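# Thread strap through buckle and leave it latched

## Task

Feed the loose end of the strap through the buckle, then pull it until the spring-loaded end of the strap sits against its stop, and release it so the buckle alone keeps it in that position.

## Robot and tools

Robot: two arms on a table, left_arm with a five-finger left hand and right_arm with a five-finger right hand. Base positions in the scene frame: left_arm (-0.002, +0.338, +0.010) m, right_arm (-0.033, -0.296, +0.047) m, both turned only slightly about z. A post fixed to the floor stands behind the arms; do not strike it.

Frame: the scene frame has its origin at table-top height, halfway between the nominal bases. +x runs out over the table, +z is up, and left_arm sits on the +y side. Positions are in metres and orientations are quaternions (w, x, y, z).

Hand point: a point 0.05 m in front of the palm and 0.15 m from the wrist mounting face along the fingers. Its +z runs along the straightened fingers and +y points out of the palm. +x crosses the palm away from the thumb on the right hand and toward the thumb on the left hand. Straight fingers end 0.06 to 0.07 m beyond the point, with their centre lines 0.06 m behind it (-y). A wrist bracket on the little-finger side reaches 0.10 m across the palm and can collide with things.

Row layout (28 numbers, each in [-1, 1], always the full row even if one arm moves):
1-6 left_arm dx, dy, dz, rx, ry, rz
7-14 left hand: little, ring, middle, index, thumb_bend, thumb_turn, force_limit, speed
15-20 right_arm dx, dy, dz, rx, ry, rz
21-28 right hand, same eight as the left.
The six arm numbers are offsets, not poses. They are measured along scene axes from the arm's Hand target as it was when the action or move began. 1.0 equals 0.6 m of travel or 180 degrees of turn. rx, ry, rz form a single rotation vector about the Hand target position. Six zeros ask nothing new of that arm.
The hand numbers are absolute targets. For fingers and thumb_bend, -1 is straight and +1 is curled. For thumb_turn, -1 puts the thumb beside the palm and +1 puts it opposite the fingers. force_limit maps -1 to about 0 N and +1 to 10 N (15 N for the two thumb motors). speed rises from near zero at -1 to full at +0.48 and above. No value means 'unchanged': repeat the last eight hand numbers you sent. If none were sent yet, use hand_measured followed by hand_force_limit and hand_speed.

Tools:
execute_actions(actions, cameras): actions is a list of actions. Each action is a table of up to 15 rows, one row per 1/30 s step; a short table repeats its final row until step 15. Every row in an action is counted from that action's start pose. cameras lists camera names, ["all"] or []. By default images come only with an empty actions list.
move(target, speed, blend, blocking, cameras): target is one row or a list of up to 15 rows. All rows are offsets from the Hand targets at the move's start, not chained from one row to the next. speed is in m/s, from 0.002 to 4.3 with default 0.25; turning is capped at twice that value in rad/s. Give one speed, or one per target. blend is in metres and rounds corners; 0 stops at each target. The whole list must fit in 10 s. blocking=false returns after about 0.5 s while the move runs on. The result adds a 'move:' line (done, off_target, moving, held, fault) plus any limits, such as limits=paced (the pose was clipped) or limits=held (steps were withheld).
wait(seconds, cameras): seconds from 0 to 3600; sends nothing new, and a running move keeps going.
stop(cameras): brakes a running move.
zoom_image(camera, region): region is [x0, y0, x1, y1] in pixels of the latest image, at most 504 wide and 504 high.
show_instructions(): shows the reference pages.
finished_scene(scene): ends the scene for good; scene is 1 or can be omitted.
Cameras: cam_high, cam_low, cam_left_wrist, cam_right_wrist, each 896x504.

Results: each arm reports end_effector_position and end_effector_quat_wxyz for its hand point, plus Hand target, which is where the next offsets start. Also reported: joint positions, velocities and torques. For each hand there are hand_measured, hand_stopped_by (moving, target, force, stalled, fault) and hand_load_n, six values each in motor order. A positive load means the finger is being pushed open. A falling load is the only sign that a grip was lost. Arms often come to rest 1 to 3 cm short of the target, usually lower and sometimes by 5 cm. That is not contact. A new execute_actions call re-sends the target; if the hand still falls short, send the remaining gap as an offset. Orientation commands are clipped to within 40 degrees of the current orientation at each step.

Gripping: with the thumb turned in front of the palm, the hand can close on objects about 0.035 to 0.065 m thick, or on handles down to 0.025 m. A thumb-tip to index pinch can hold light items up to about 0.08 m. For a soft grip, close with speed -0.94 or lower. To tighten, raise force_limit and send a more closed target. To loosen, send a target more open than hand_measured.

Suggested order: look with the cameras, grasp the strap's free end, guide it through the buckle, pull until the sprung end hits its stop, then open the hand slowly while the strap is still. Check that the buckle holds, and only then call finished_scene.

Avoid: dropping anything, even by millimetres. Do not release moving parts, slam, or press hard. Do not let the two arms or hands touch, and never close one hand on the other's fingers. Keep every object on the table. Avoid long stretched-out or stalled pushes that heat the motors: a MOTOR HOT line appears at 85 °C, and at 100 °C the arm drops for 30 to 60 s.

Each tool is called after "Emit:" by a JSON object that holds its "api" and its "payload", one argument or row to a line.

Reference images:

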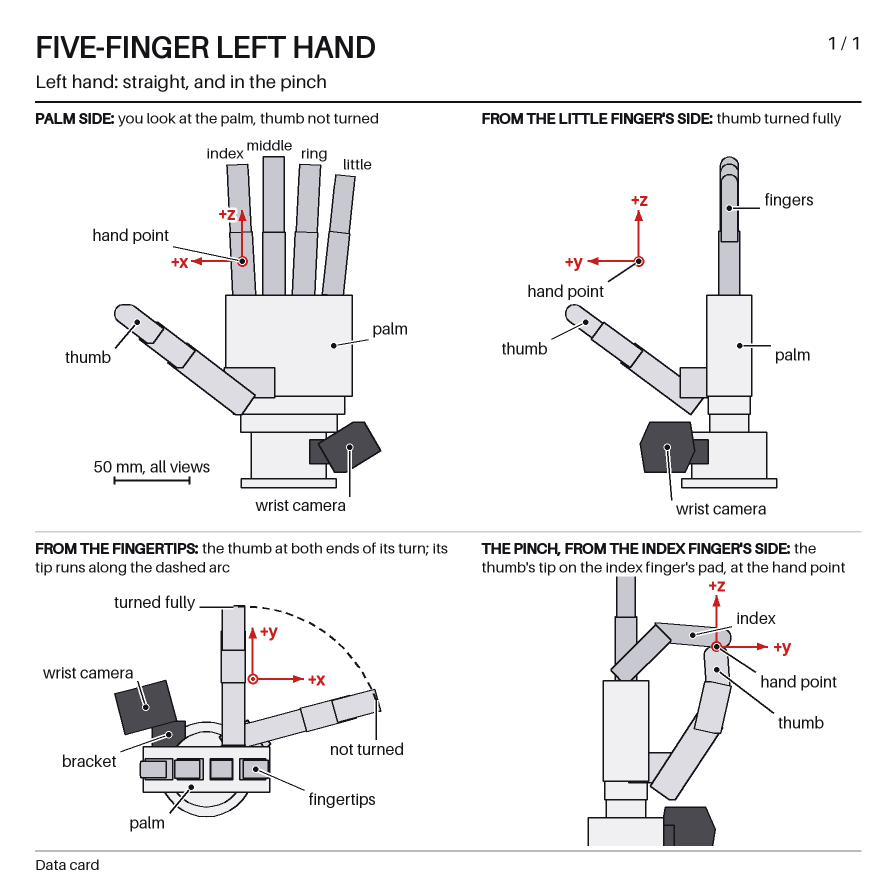

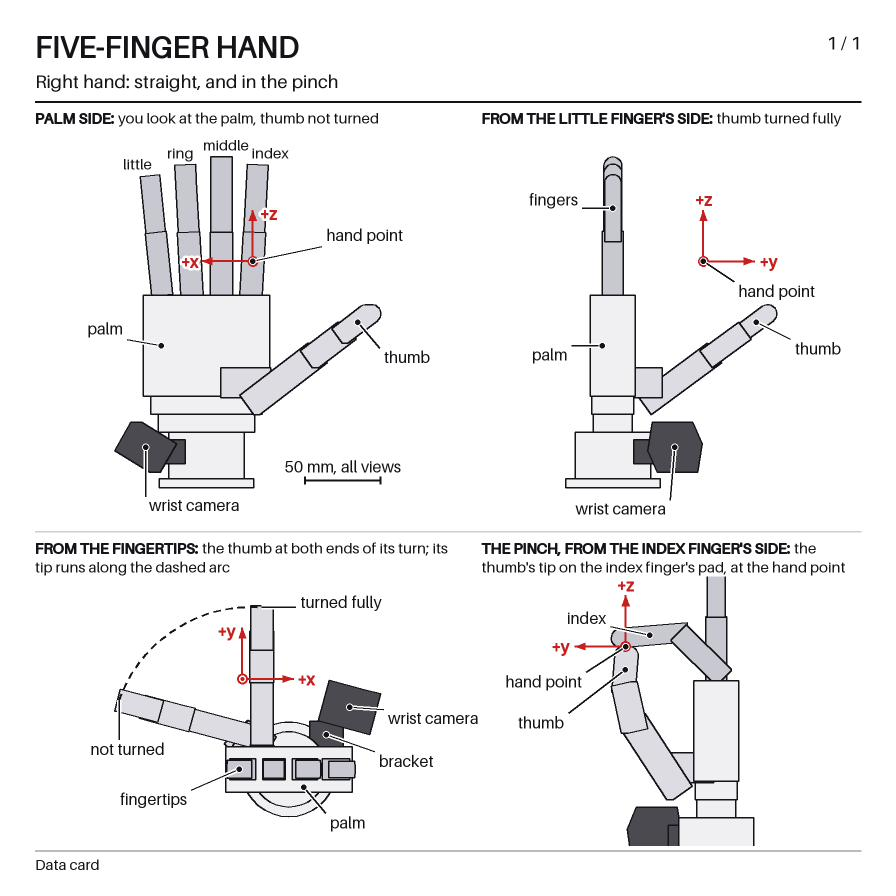

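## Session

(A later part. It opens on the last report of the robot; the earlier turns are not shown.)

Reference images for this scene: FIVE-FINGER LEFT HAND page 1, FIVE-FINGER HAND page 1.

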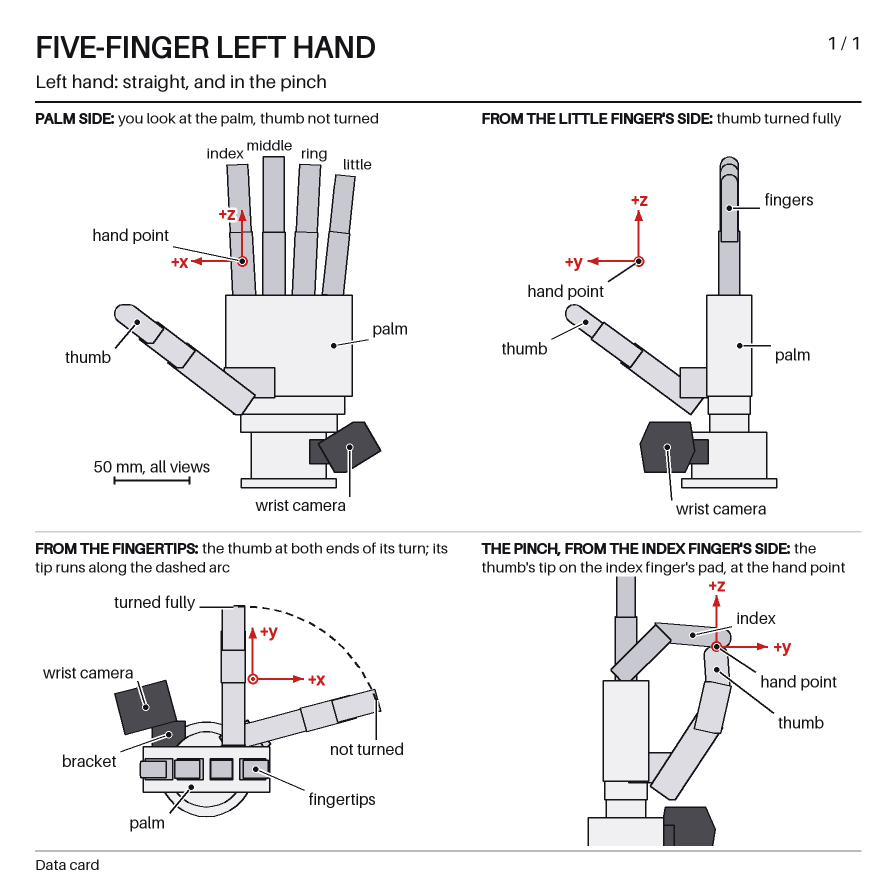

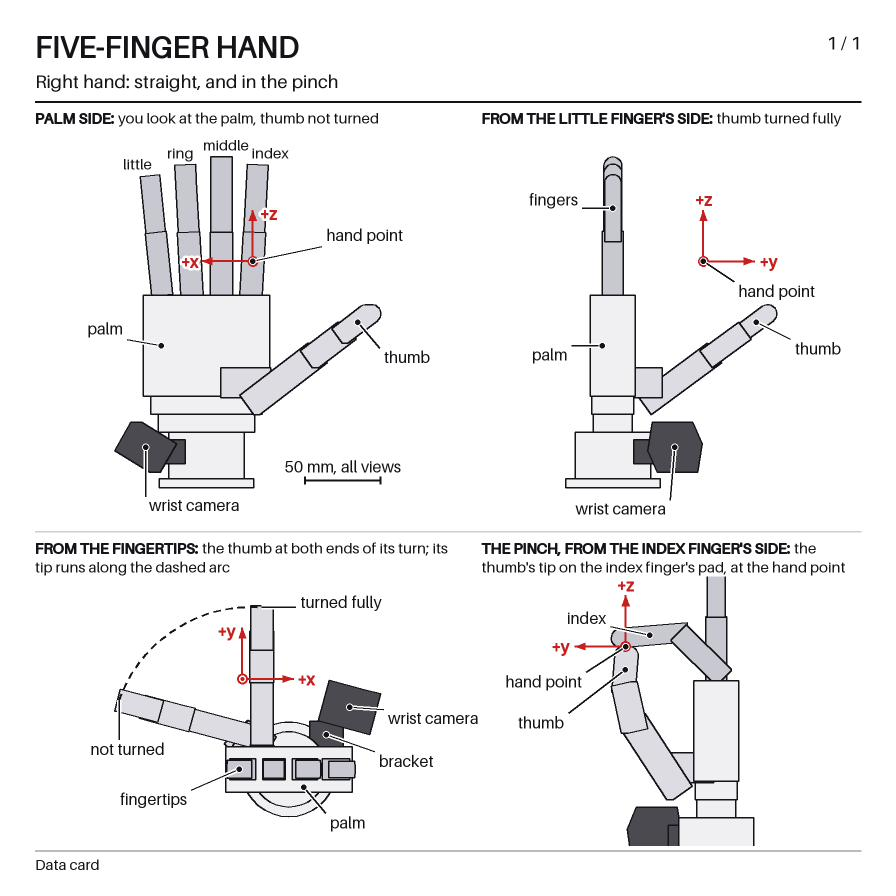

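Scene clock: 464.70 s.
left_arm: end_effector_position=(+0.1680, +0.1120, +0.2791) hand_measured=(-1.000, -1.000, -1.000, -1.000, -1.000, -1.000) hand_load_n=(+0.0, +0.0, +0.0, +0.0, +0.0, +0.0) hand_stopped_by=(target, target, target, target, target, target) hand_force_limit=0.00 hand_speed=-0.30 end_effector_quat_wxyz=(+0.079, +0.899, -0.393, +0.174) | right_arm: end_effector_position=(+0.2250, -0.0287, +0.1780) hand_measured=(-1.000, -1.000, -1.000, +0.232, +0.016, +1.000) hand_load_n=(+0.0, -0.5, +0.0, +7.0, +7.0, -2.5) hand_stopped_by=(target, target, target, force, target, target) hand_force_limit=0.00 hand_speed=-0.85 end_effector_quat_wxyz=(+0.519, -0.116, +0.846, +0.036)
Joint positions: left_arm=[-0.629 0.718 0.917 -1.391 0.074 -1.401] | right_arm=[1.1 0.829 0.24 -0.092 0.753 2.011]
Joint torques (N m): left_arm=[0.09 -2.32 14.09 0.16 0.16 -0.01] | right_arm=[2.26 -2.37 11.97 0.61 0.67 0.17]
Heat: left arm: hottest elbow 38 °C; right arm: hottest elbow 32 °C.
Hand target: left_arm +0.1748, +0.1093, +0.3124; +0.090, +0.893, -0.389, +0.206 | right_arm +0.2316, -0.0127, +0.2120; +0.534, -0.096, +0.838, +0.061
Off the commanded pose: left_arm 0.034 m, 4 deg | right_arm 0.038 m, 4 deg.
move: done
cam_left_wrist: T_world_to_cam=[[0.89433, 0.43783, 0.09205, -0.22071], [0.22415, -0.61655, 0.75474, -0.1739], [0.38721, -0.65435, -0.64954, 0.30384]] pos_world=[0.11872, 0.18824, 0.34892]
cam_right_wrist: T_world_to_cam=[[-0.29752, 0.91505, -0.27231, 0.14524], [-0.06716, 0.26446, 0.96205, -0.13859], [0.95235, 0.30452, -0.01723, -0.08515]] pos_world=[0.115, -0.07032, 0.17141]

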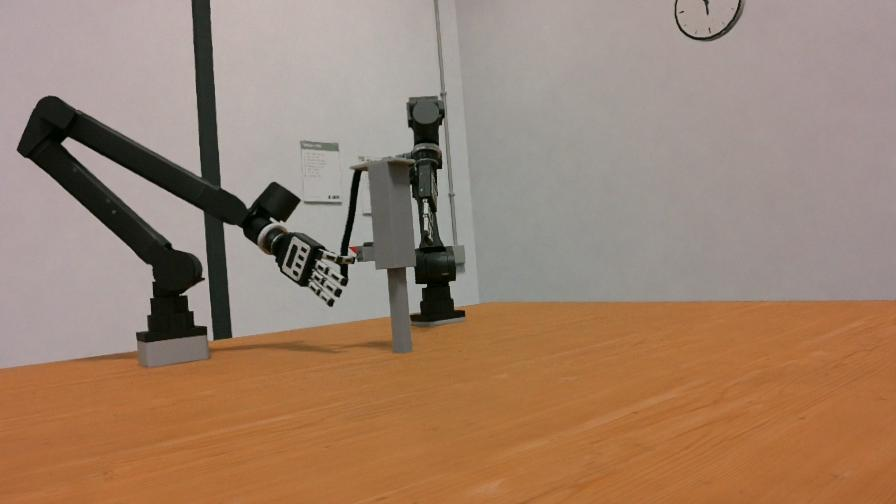

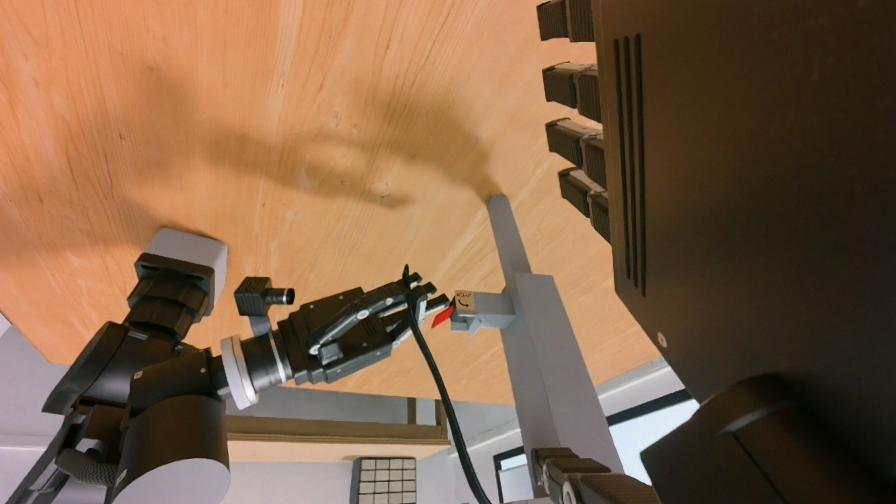

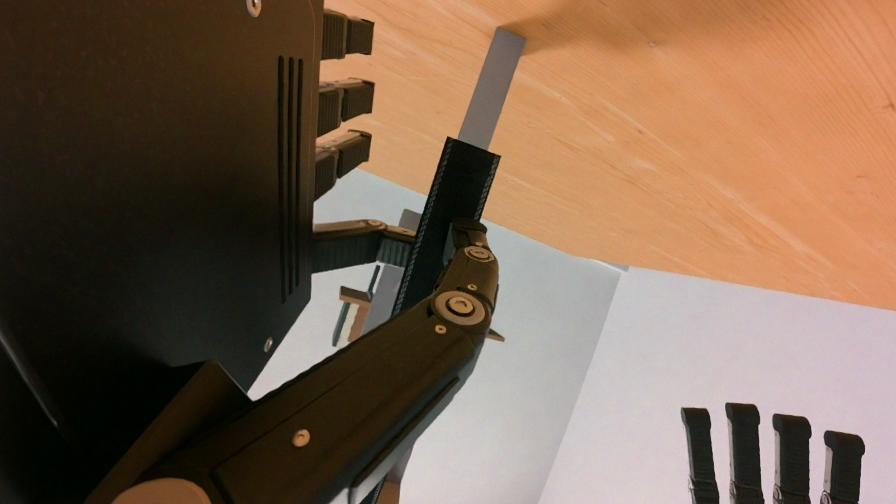

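Emit:
{"api": "move", "payload": {
  "target": [
    [0,0,0,0,0,0,-1,-1,-1,-1,-1,-1,0,-0.3,-0.02,0,0.06,0,0,0.0,-1,-1,-1,0.4,0.02,1,0,-0.85],
    [0,0,0,0,0,0,-1,-1,-1,-1,-1,-1,0,-0.3,-0.02,0,0.14,0.054,0.0128,0.0,-1,-1,-1,0.4,0.02,1,0,-0.85]
  ],
  "speed": 0.06,
  "blend": [0.01,0],
  "cameras": ["cam_high","cam_low","cam_left_wrist","cam_right_wrist"]
}}

Emit:
{"api": "zoom_image", "payload": {
  "camera": "cam_left_wrist",
  "region": [350, 220, 530, 400]
}}

Emit:
{"api": "zoom_image", "payload": {
  "camera": "cam_right_wrist",
  "region": [380, 80, 580, 330]
}}

Scene clock: 487.40 s.
left_arm: end_effector_position=(+0.1680, +0.1120, +0.2791) hand_measured=(-1.000, -1.000, -1.000, -1.000, -1.000, -1.000) hand_load_n=(+0.0, +0.0, +0.0, +0.0, +0.0, +0.0) hand_stopped_by=(target, target, target, target, target, target) hand_force_limit=0.00 hand_speed=-0.30 end_effector_quat_wxyz=(+0.079, +0.899, -0.393, +0.174) | right_arm: end_effector_position=(+0.2098, -0.0177, +0.2552) hand_measured=(-1.000, -1.000, -1.000, +0.232, +0.016, +1.000) hand_load_n=(+0.0, +0.0, +0.0, +7.0, +6.5, -2.5) hand_stopped_by=(target, target, target, force, target, target) hand_force_limit=0.00 hand_speed=-0.85 end_effector_quat_wxyz=(+0.512, -0.085, +0.848, +0.109)
Joint positions: left_arm=[-0.629 0.718 0.917 -1.391 0.074 -1.401] | right_arm=[1.147 0.634 0.362 -0.368 0.713 2.134]
Joint torques (N m): left_arm=[0.15 -2.37 14.05 0.18 0.16 -0.01] | right_arm=[0.09 -1.61 13.57 0.66 0.07 0.18]
Heat: left arm: hottest elbow 38 °C; right arm: hottest elbow 34 °C.
Hand target: left_arm +0.1748, +0.1093, +0.3124; +0.090, +0.893, -0.389, +0.206 | right_arm +0.2196, -0.0127, +0.2960; +0.523, -0.049, +0.840, +0.134
Off the commanded pose: left_arm 0.034 m, 4 deg | right_arm 0.042 m, 5 deg.
joint sent to its limit (right arm) — joint 6 (wrist roll), upper limit. The joint targets are off in position, not in orientation.
move: off_target (right_arm)
cam_left_wrist: T_world_to_cam=[[0.89433, 0.43783, 0.09205, -0.22071], [0.22415, -0.61655, 0.75474, -0.1739], [0.38721, -0.65435, -0.64954, 0.30384]] pos_world=[0.11872, 0.18824, 0.34892]
cam_right_wrist: T_world_to_cam=[[-0.32499, 0.93809, -0.1199, 0.11884], [-0.04083, 0.11274, 0.99279, -0.23276], [0.94483, 0.32754, 0.00167, -0.07542]] pos_world=[0.10038, -0.06054, 0.24546]

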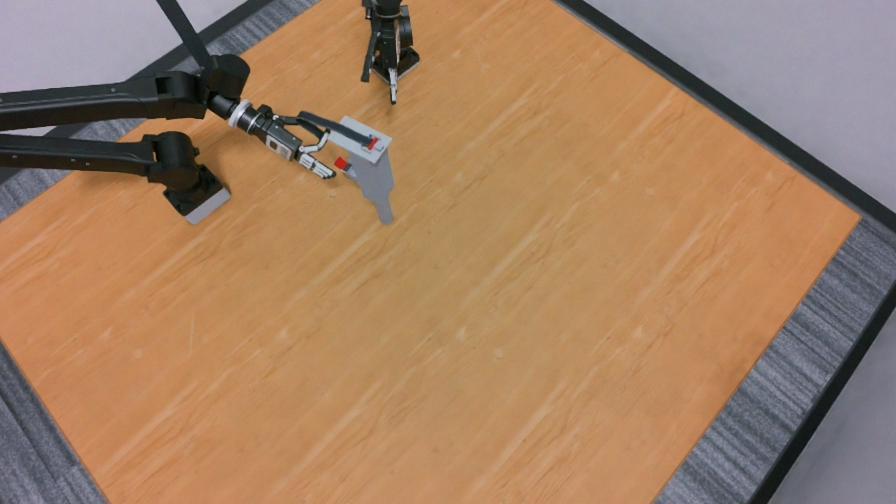

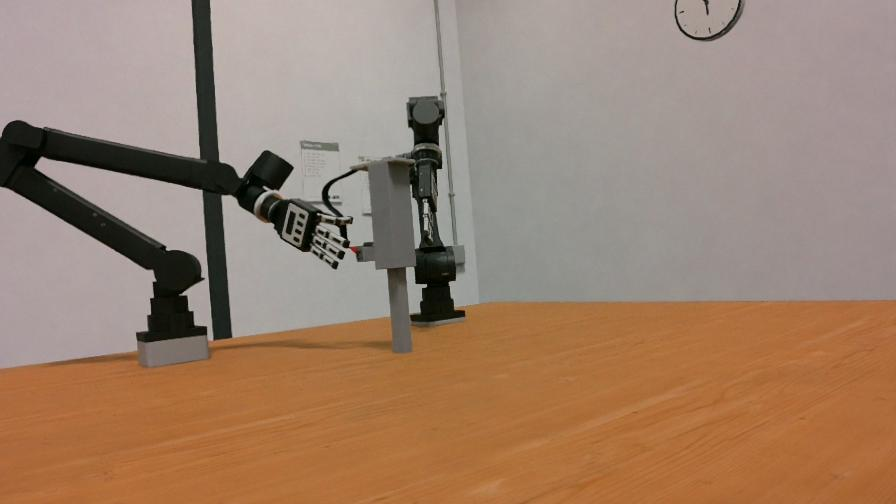

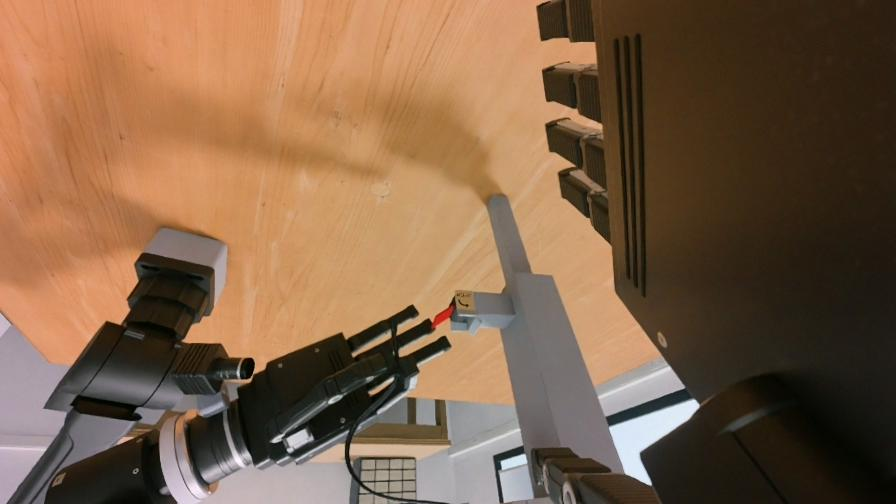

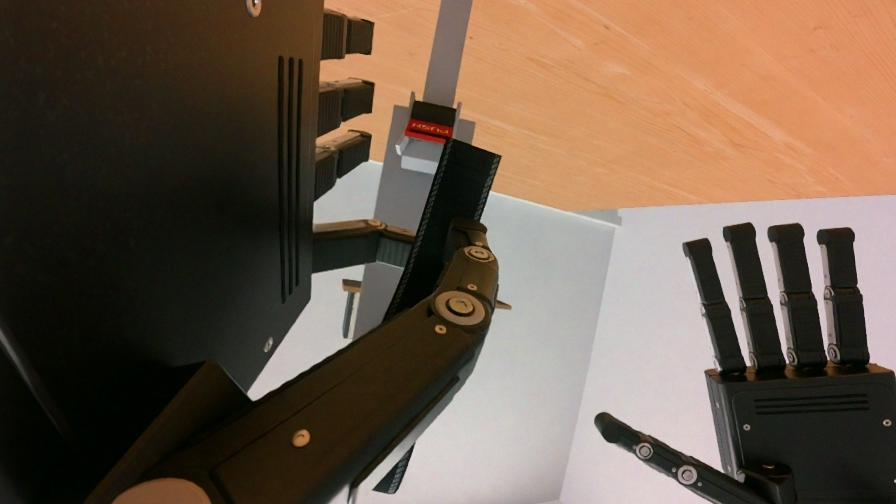

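Scaled by 2.800.

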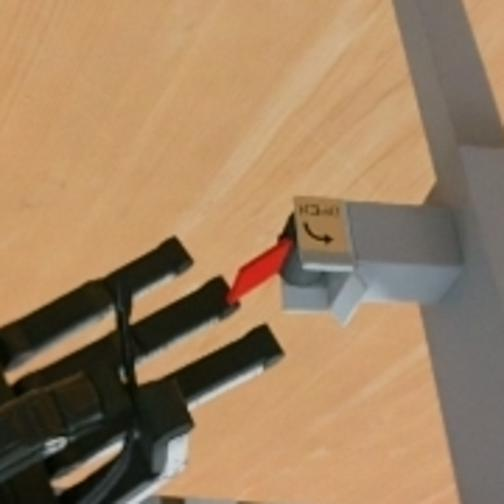

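Scaled by 2.016.

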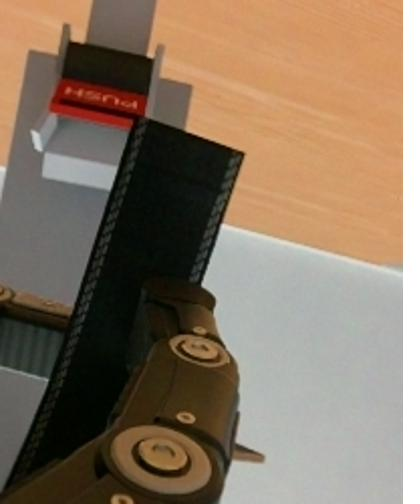

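Emit:
{"api": "move", "payload": {
  "target": [
    [0,0,0,0,0,0,-1,-1,-1,-1,-1,-1,0,-0.3,0.0,0,0.023,-0.054,-0.0128,0.0,-1,-1,-1,0.4,0.02,1,0,-0.85],
    [0,0,0,0,0,0,-1,-1,-1,-1,-1,-1,0,-0.3,0.059,0.004,0.023,-0.054,-0.0128,0.0,-1,-1,-1,0.4,0.02,1,0,-0.85]
  ],
  "speed": 0.06,
  "cameras": ["cam_high","cam_low","cam_left_wrist","cam_right_wrist"]
}}

Emit:
{"api": "zoom_image", "payload": {
  "camera": "cam_left_wrist",
  "region": [350, 220, 530, 400]
}}

Emit:
{"api": "zoom_image", "payload": {
  "camera": "cam_right_wrist",
  "region": [380, 80, 580, 330]
}}

Scene clock: 508.60 s.
left_arm: end_effector_position=(+0.1680, +0.1120, +0.2791) hand_measured=(-1.000, -1.000, -1.000, -1.000, -1.000, -1.000) hand_load_n=(+0.0, +0.0, +0.0, +0.5, +0.0, +0.0) hand_stopped_by=(target, target, target, target, target, target) hand_force_limit=0.00 hand_speed=-0.30 end_effector_quat_wxyz=(+0.079, +0.899, -0.393, +0.174) | right_arm: end_effector_position=(+0.2428, -0.0234, +0.2675) hand_measured=(-1.000, -1.000, -1.000, +0.232, +0.016, +1.000) hand_load_n=(+0.0, +0.0, +0.0, +7.0, +7.0, -2.5) hand_stopped_by=(target, target, target, force, target, target) hand_force_limit=0.00 hand_speed=-0.85 end_effector_quat_wxyz=(+0.510, -0.111, +0.852, +0.038)
Joint positions: left_arm=[-0.629 0.718 0.917 -1.391 0.074 -1.401] | right_arm=[1.035 0.703 0.459 -0.425 0.696 1.985]
Joint torques (N m): left_arm=[0.15 -2.32 14.08 0.16 0.17 0] | right_arm=[-0.03 -1.03 13.63 2.26 0.07 -0.18]
Heat: left arm: hottest elbow 38 °C; right arm: hottest elbow 34 °C.
Hand target: left_arm +0.1748, +0.1093, +0.3124; +0.090, +0.893, -0.389, +0.206 | right_arm +0.2550, -0.0103, +0.3098; +0.534, -0.096, +0.838, +0.061
Off the commanded pose: left_arm 0.034 m, 4 deg | right_arm 0.046 m, 4 deg.
move: off_target (right_arm)
cam_left_wrist: T_world_to_cam=[[0.89433, 0.43783, 0.09205, -0.22071], [0.22415, -0.61655, 0.75474, -0.1739], [0.38721, -0.65435, -0.64954, 0.30384]] pos_world=[0.11872, 0.18824, 0.34892]
cam_right_wrist: T_world_to_cam=[[-0.29557, 0.91894, -0.26111, 0.16661], [-0.04575, 0.25939, 0.96469, -0.2309], [0.95422, 0.29708, -0.03463, -0.09798]] pos_world=[0.13218, -0.0641, 0.26286]

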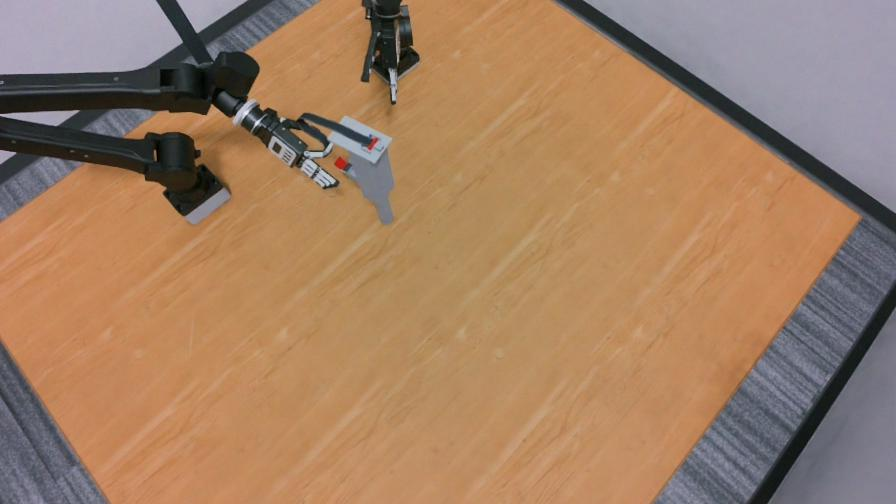

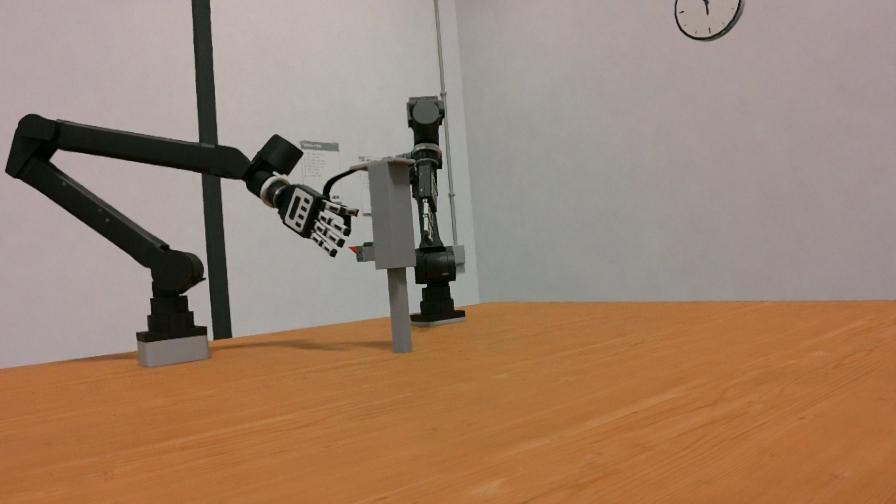

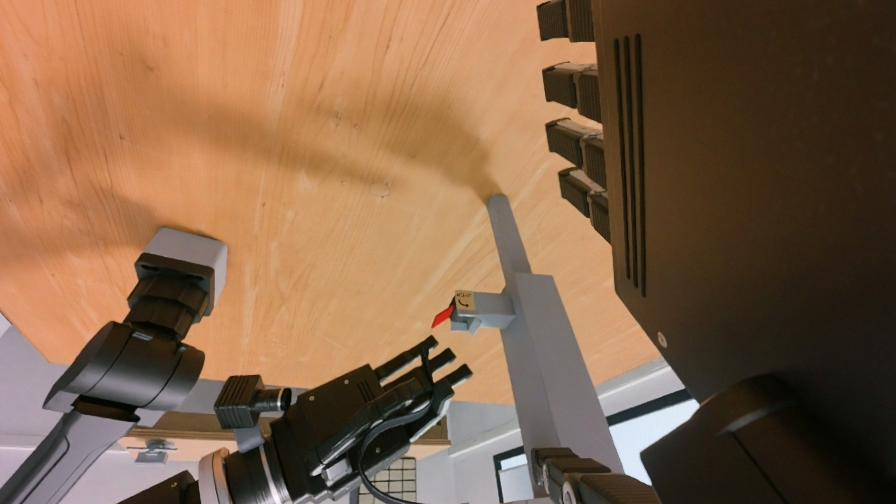

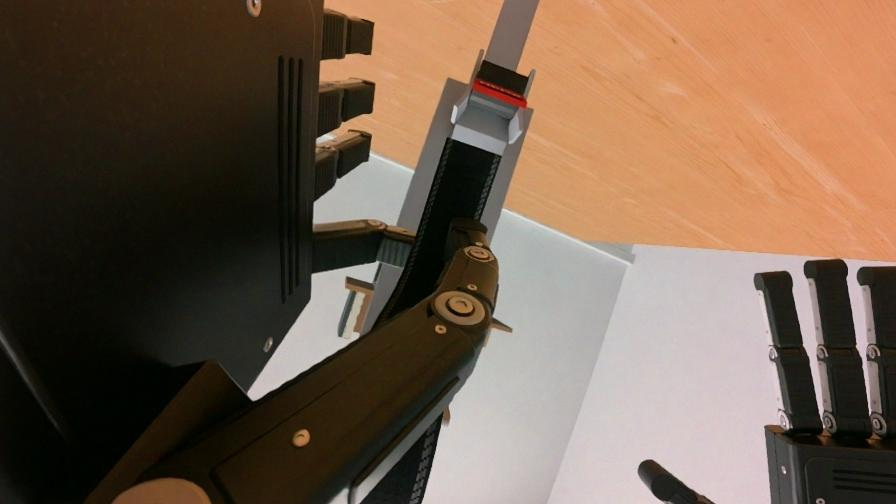

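Scaled by 2.800.

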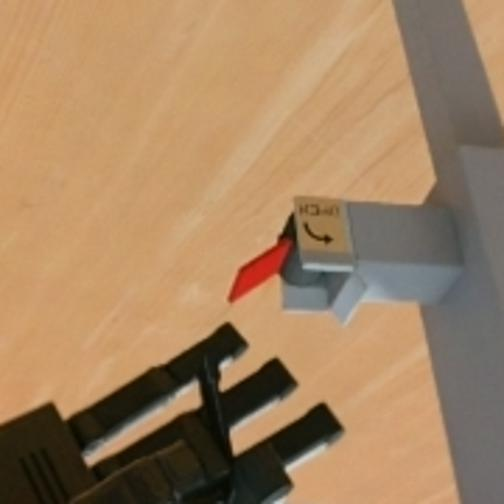

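Scaled by 2.016.

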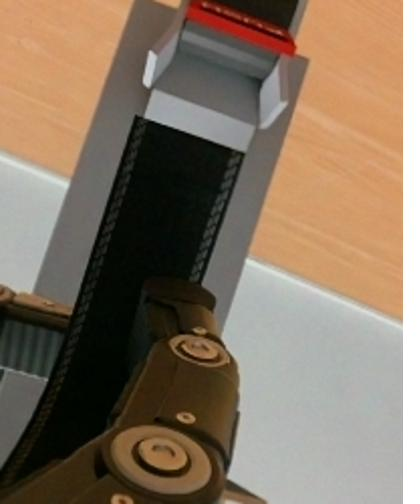

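Emit:
{"api": "zoom_image", "payload": {
  "camera": "cam_right_wrist",
  "region": [420, 40, 560, 180]
}}

Scaled by 3.600.

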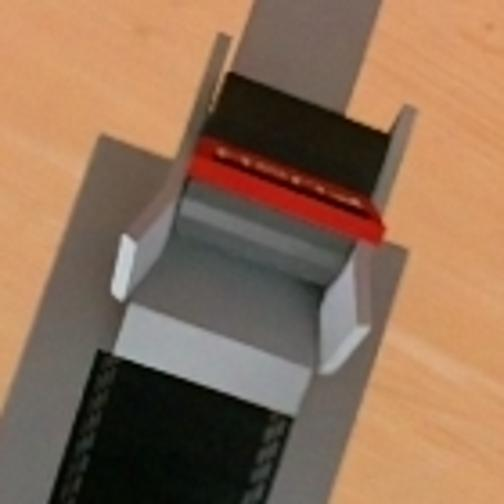

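Emit:
{"api": "move", "payload": {
  "target": [0,0,0,0,0,0,-1,-1,-1,-1,-1,-1,0,-0.3,0.042,0.0185,0.003,0,0,0.0,-1,-1,-1,0.4,0.02,1,0,-0.85],
  "speed": 0.05,
  "cameras": ["cam_high","cam_low","cam_left_wrist","cam_right_wrist"]
}}

Emit:
{"api": "zoom_image", "payload": {
  "camera": "cam_left_wrist",
  "region": [350, 220, 530, 400]
}}

Emit:
{"api": "zoom_image", "payload": {
  "camera": "cam_right_wrist",
  "region": [400, 40, 560, 240]
}}

Scene clock: 540.43 s.
left_arm: end_effector_position=(+0.1680, +0.1120, +0.2791) hand_measured=(-1.000, -1.000, -1.000, -1.000, -1.000, -1.000) hand_load_n=(+0.0, +0.0, +0.0, +0.0, +0.0, +0.0) hand_stopped_by=(target, target, target, target, target, target) hand_force_limit=0.00 hand_speed=-0.30 end_effector_quat_wxyz=(+0.079, +0.899, -0.393, +0.174) | right_arm: end_effector_position=(+0.2667, -0.0131, +0.2696) hand_measured=(-1.000, -1.000, -1.000, +0.232, +0.016, +1.000) hand_load_n=(+0.0, +0.0, +0.0, +7.0, +7.0, -2.5) hand_stopped_by=(target, target, target, force, target, target) hand_force_limit=0.00 hand_speed=-0.85 end_effector_quat_wxyz=(+0.509, -0.109, +0.853, +0.039)
Joint positions: left_arm=[-0.629 0.718 0.917 -1.391 0.074 -1.401] | right_arm=[0.97 0.787 0.493 -0.347 0.642 1.941]
Joint torques (N m): left_arm=[0.09 -2.2 14.08 0.17 0.16 0] | right_arm=[-0.03 -1.79 13.59 2.32 0.03 -0.17]
Heat: left arm: hottest elbow 39 °C; right arm: hottest elbow 36 °C.
Hand target: left_arm +0.1748, +0.1093, +0.3124; +0.090, +0.893, -0.389, +0.206 | right_arm +0.2802, +0.0008, +0.3116; +0.534, -0.096, +0.838, +0.061
Off the commanded pose: left_arm 0.034 m, 4 deg | right_arm 0.046 m, 4 deg.
move: off_target (right_arm)
cam_left_wrist: T_world_to_cam=[[0.89433, 0.43783, 0.09205, -0.22071], [0.22415, -0.61655, 0.75474, -0.1739], [0.38721, -0.65435, -0.64954, 0.30384]] pos_world=[0.11872, 0.18824, 0.34892]
cam_right_wrist: T_world_to_cam=[[-0.29469, 0.92028, -0.25738, 0.16359], [-0.04115, 0.25686, 0.96557, -0.23595], [0.95471, 0.29513, -0.03783, -0.12316]] pos_world=[0.15608, -0.05359, 0.26527]

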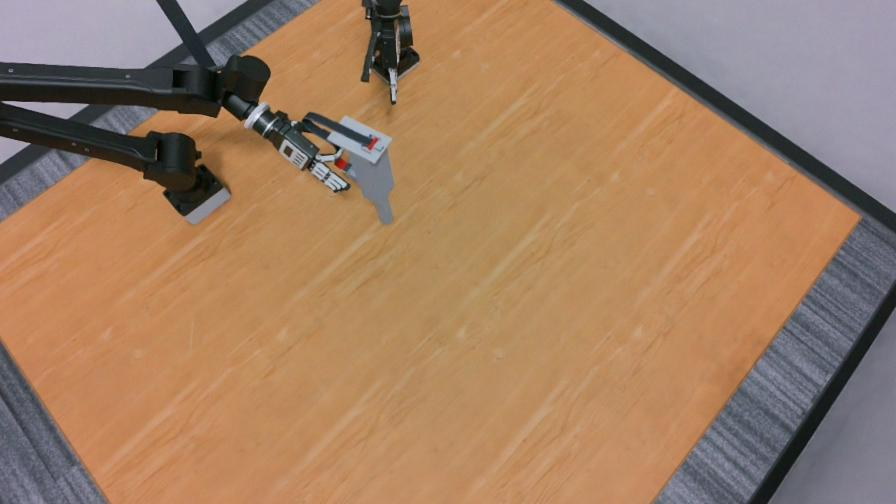

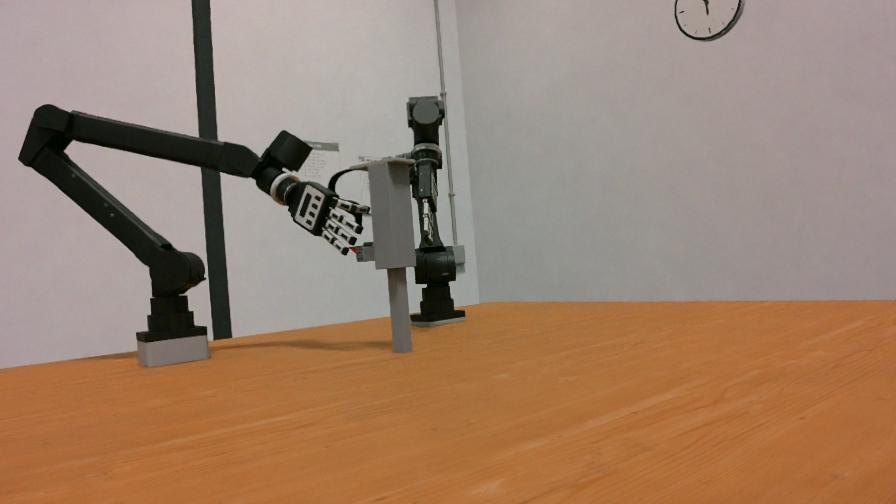

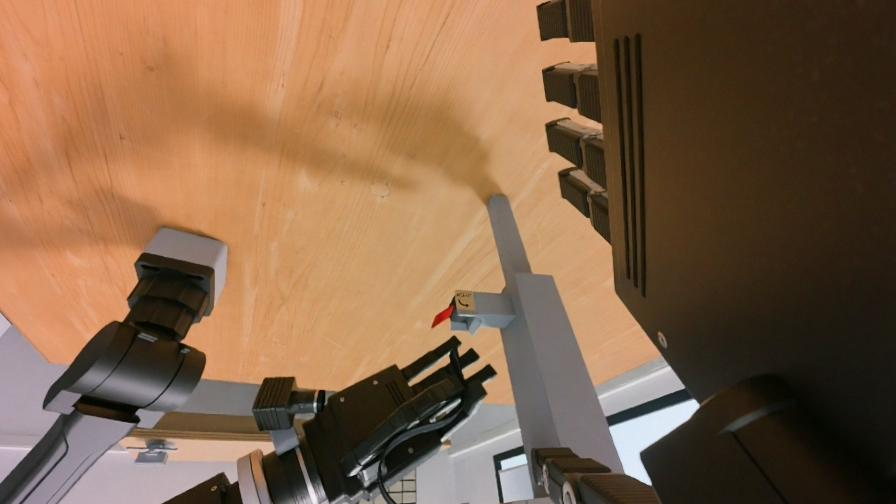

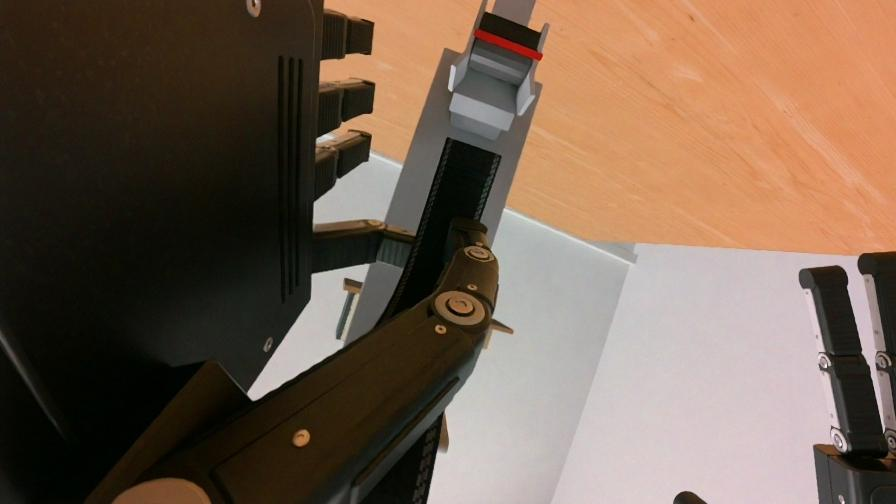

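Scaled by 2.800.

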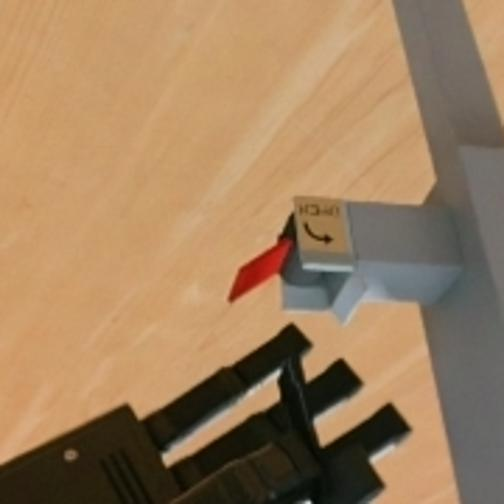

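Scaled by 2.520.

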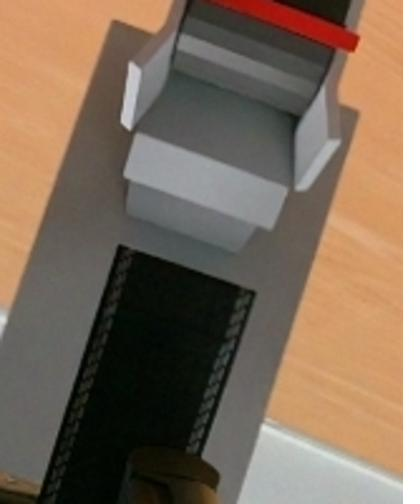

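Emit:
{"api": "zoom_image", "payload": {
  "camera": "cam_left_wrist",
  "region": [420, 280, 530, 390]
}}

Emit:
{"api": "zoom_image", "payload": {
  "camera": "cam_high",
  "region": [290, 100, 400, 210]
}}

Emit:
{"api": "zoom_image", "payload": {
  "camera": "cam_low",
  "region": [300, 150, 420, 270]
}}

Scaled by 4.582.

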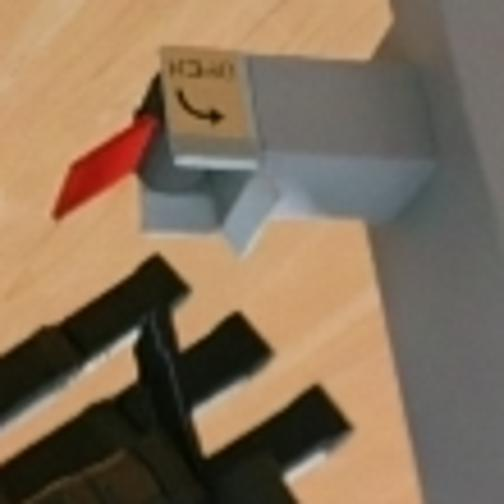

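Scaled by 4.582.

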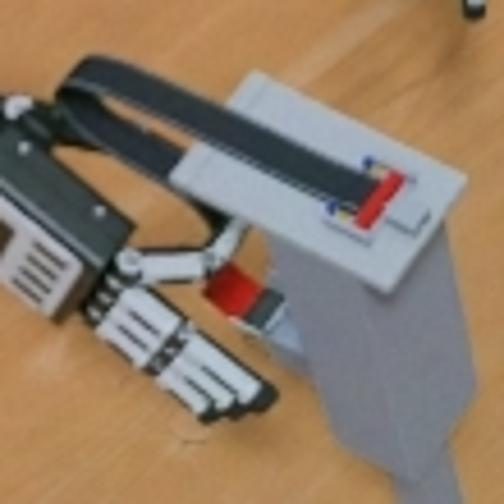

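Scaled by 4.200.

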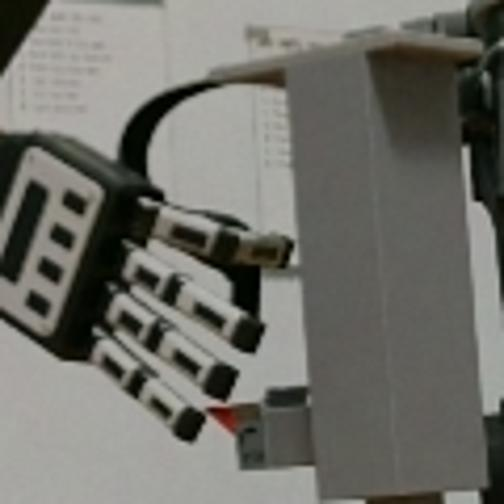

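Emit:
{"api": "move", "payload": {
  "target": [0,0,0,0,0,0,-1,-1,-1,-1,-1,-1,0,-0.3,0.006,0.003,0.0,0.0153,-0.0649,0,-1,-1,-1,0.4,0.02,1,0,-0.85],
  "speed": 0.05,
  "cameras": ["cam_high","cam_low","cam_left_wrist","cam_right_wrist"]
}}

Emit:
{"api": "zoom_image", "payload": {
  "camera": "cam_left_wrist",
  "region": [420, 280, 530, 390]
}}

Emit:
{"api": "zoom_image", "payload": {
  "camera": "cam_right_wrist",
  "region": [400, 20, 560, 220]
}}

Emit:
{"api": "zoom_image", "payload": {
  "camera": "cam_low",
  "region": [300, 150, 420, 270]
}}

Scene clock: 577.17 s.
left_arm: end_effector_position=(+0.1680, +0.1120, +0.2791) hand_measured=(-1.000, -1.000, -1.000, -1.000, -1.000, -1.000) hand_load_n=(+0.0, +0.0, +0.0, -0.5, +0.0, +0.0) hand_stopped_by=(target, target, target, target, target, target) hand_force_limit=0.00 hand_speed=-0.30 end_effector_quat_wxyz=(+0.079, +0.899, -0.393, +0.174) | right_arm: end_effector_position=(+0.2829, +0.0041, +0.3138) hand_measured=(-1.000, -1.000, -1.000, +0.232, +0.016, +1.000) hand_load_n=(+0.0, +0.0, +0.0, +7.0, +7.0, -2.5) hand_stopped_by=(target, target, target, force, target, target) hand_force_limit=0.00 hand_speed=-0.85 end_effector_quat_wxyz=(+0.613, -0.088, +0.782, +0.076)
Joint positions: left_arm=[-0.629 0.718 0.917 -1.391 0.074 -1.401] | right_arm=[0.971 0.84 0.43 0.095 0.695 1.787]
Joint torques (N m): left_arm=[0.21 -2.32 14.06 0.21 0.17 -0.01] | right_arm=[0.73 -2.2 7.94 2.54 0.4 -0.15]
Heat: left arm: hottest elbow 39 °C; right arm: hottest elbow 38 °C.
Hand target: left_arm +0.1748, +0.1093, +0.3124; +0.090, +0.893, -0.389, +0.206 | right_arm +0.2838, +0.0026, +0.3116; +0.618, -0.089, +0.778, +0.071
Off the commanded pose: left_arm 0.034 m, 4 deg | right_arm 0.003 m, 1 deg.
move: done
cam_left_wrist: T_world_to_cam=[[0.89433, 0.43783, 0.09205, -0.22071], [0.22415, -0.61655, 0.75474, -0.1739], [0.38721, -0.65435, -0.64954, 0.30384]] pos_world=[0.11872, 0.18824, 0.34892]
cam_right_wrist: T_world_to_cam=[[-0.24738, 0.94432, -0.21695, 0.13771], [-0.27517, 0.14621, 0.95021, -0.21097], [0.92902, 0.29477, 0.22368, -0.21682]] pos_world=[0.17744, -0.03529, 0.27884]

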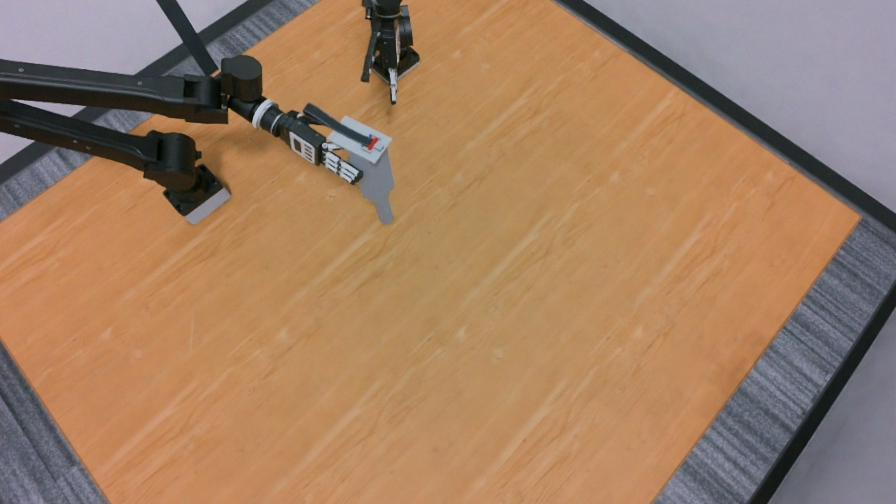

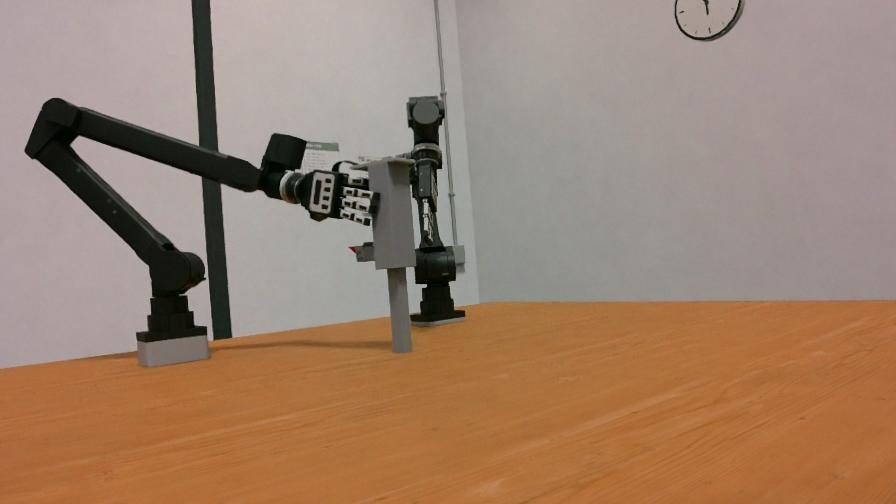

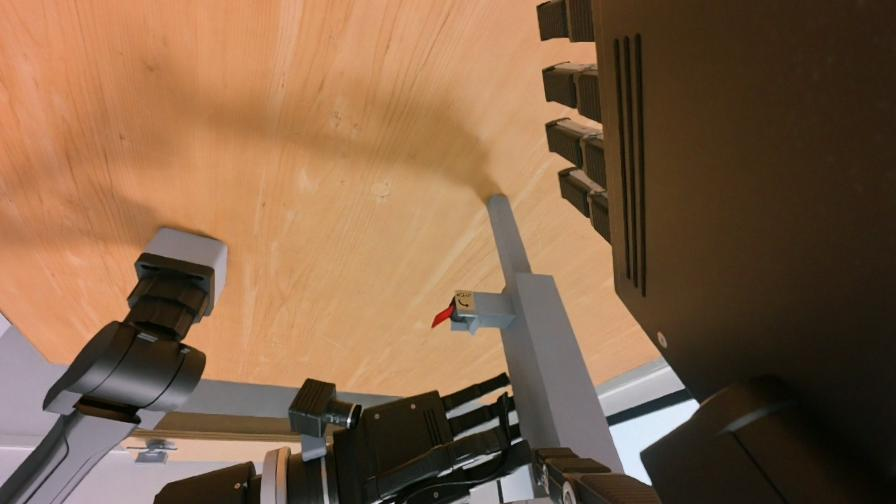

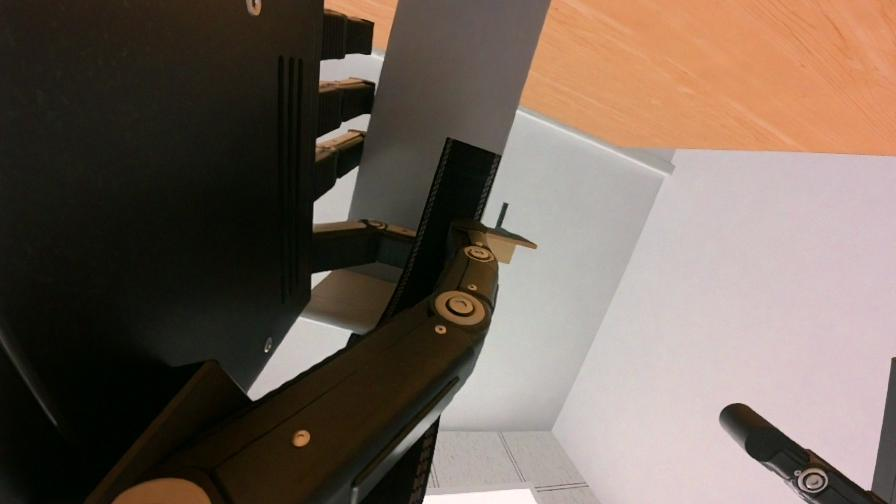

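Scaled by 4.582.

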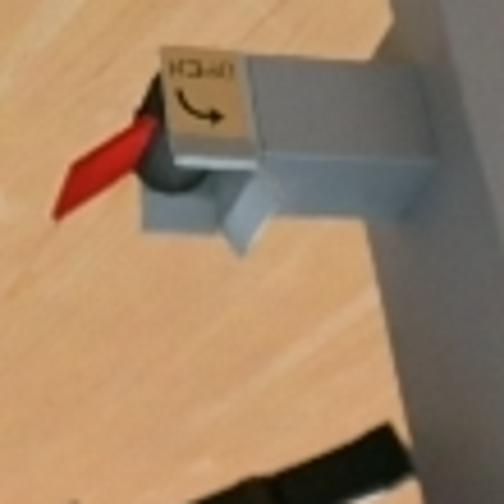

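Scaled by 2.520.

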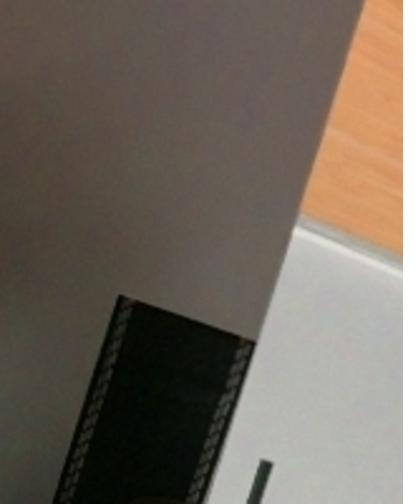

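Scaled by 4.200.

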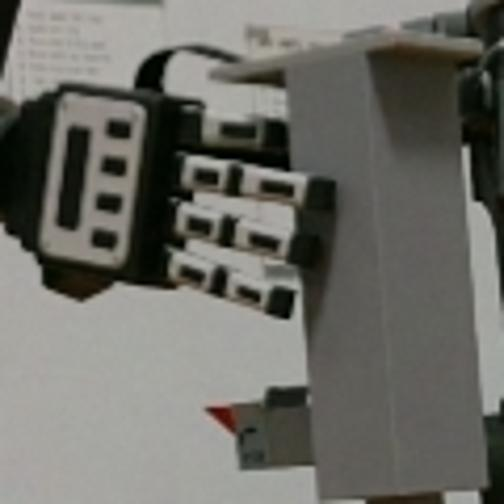

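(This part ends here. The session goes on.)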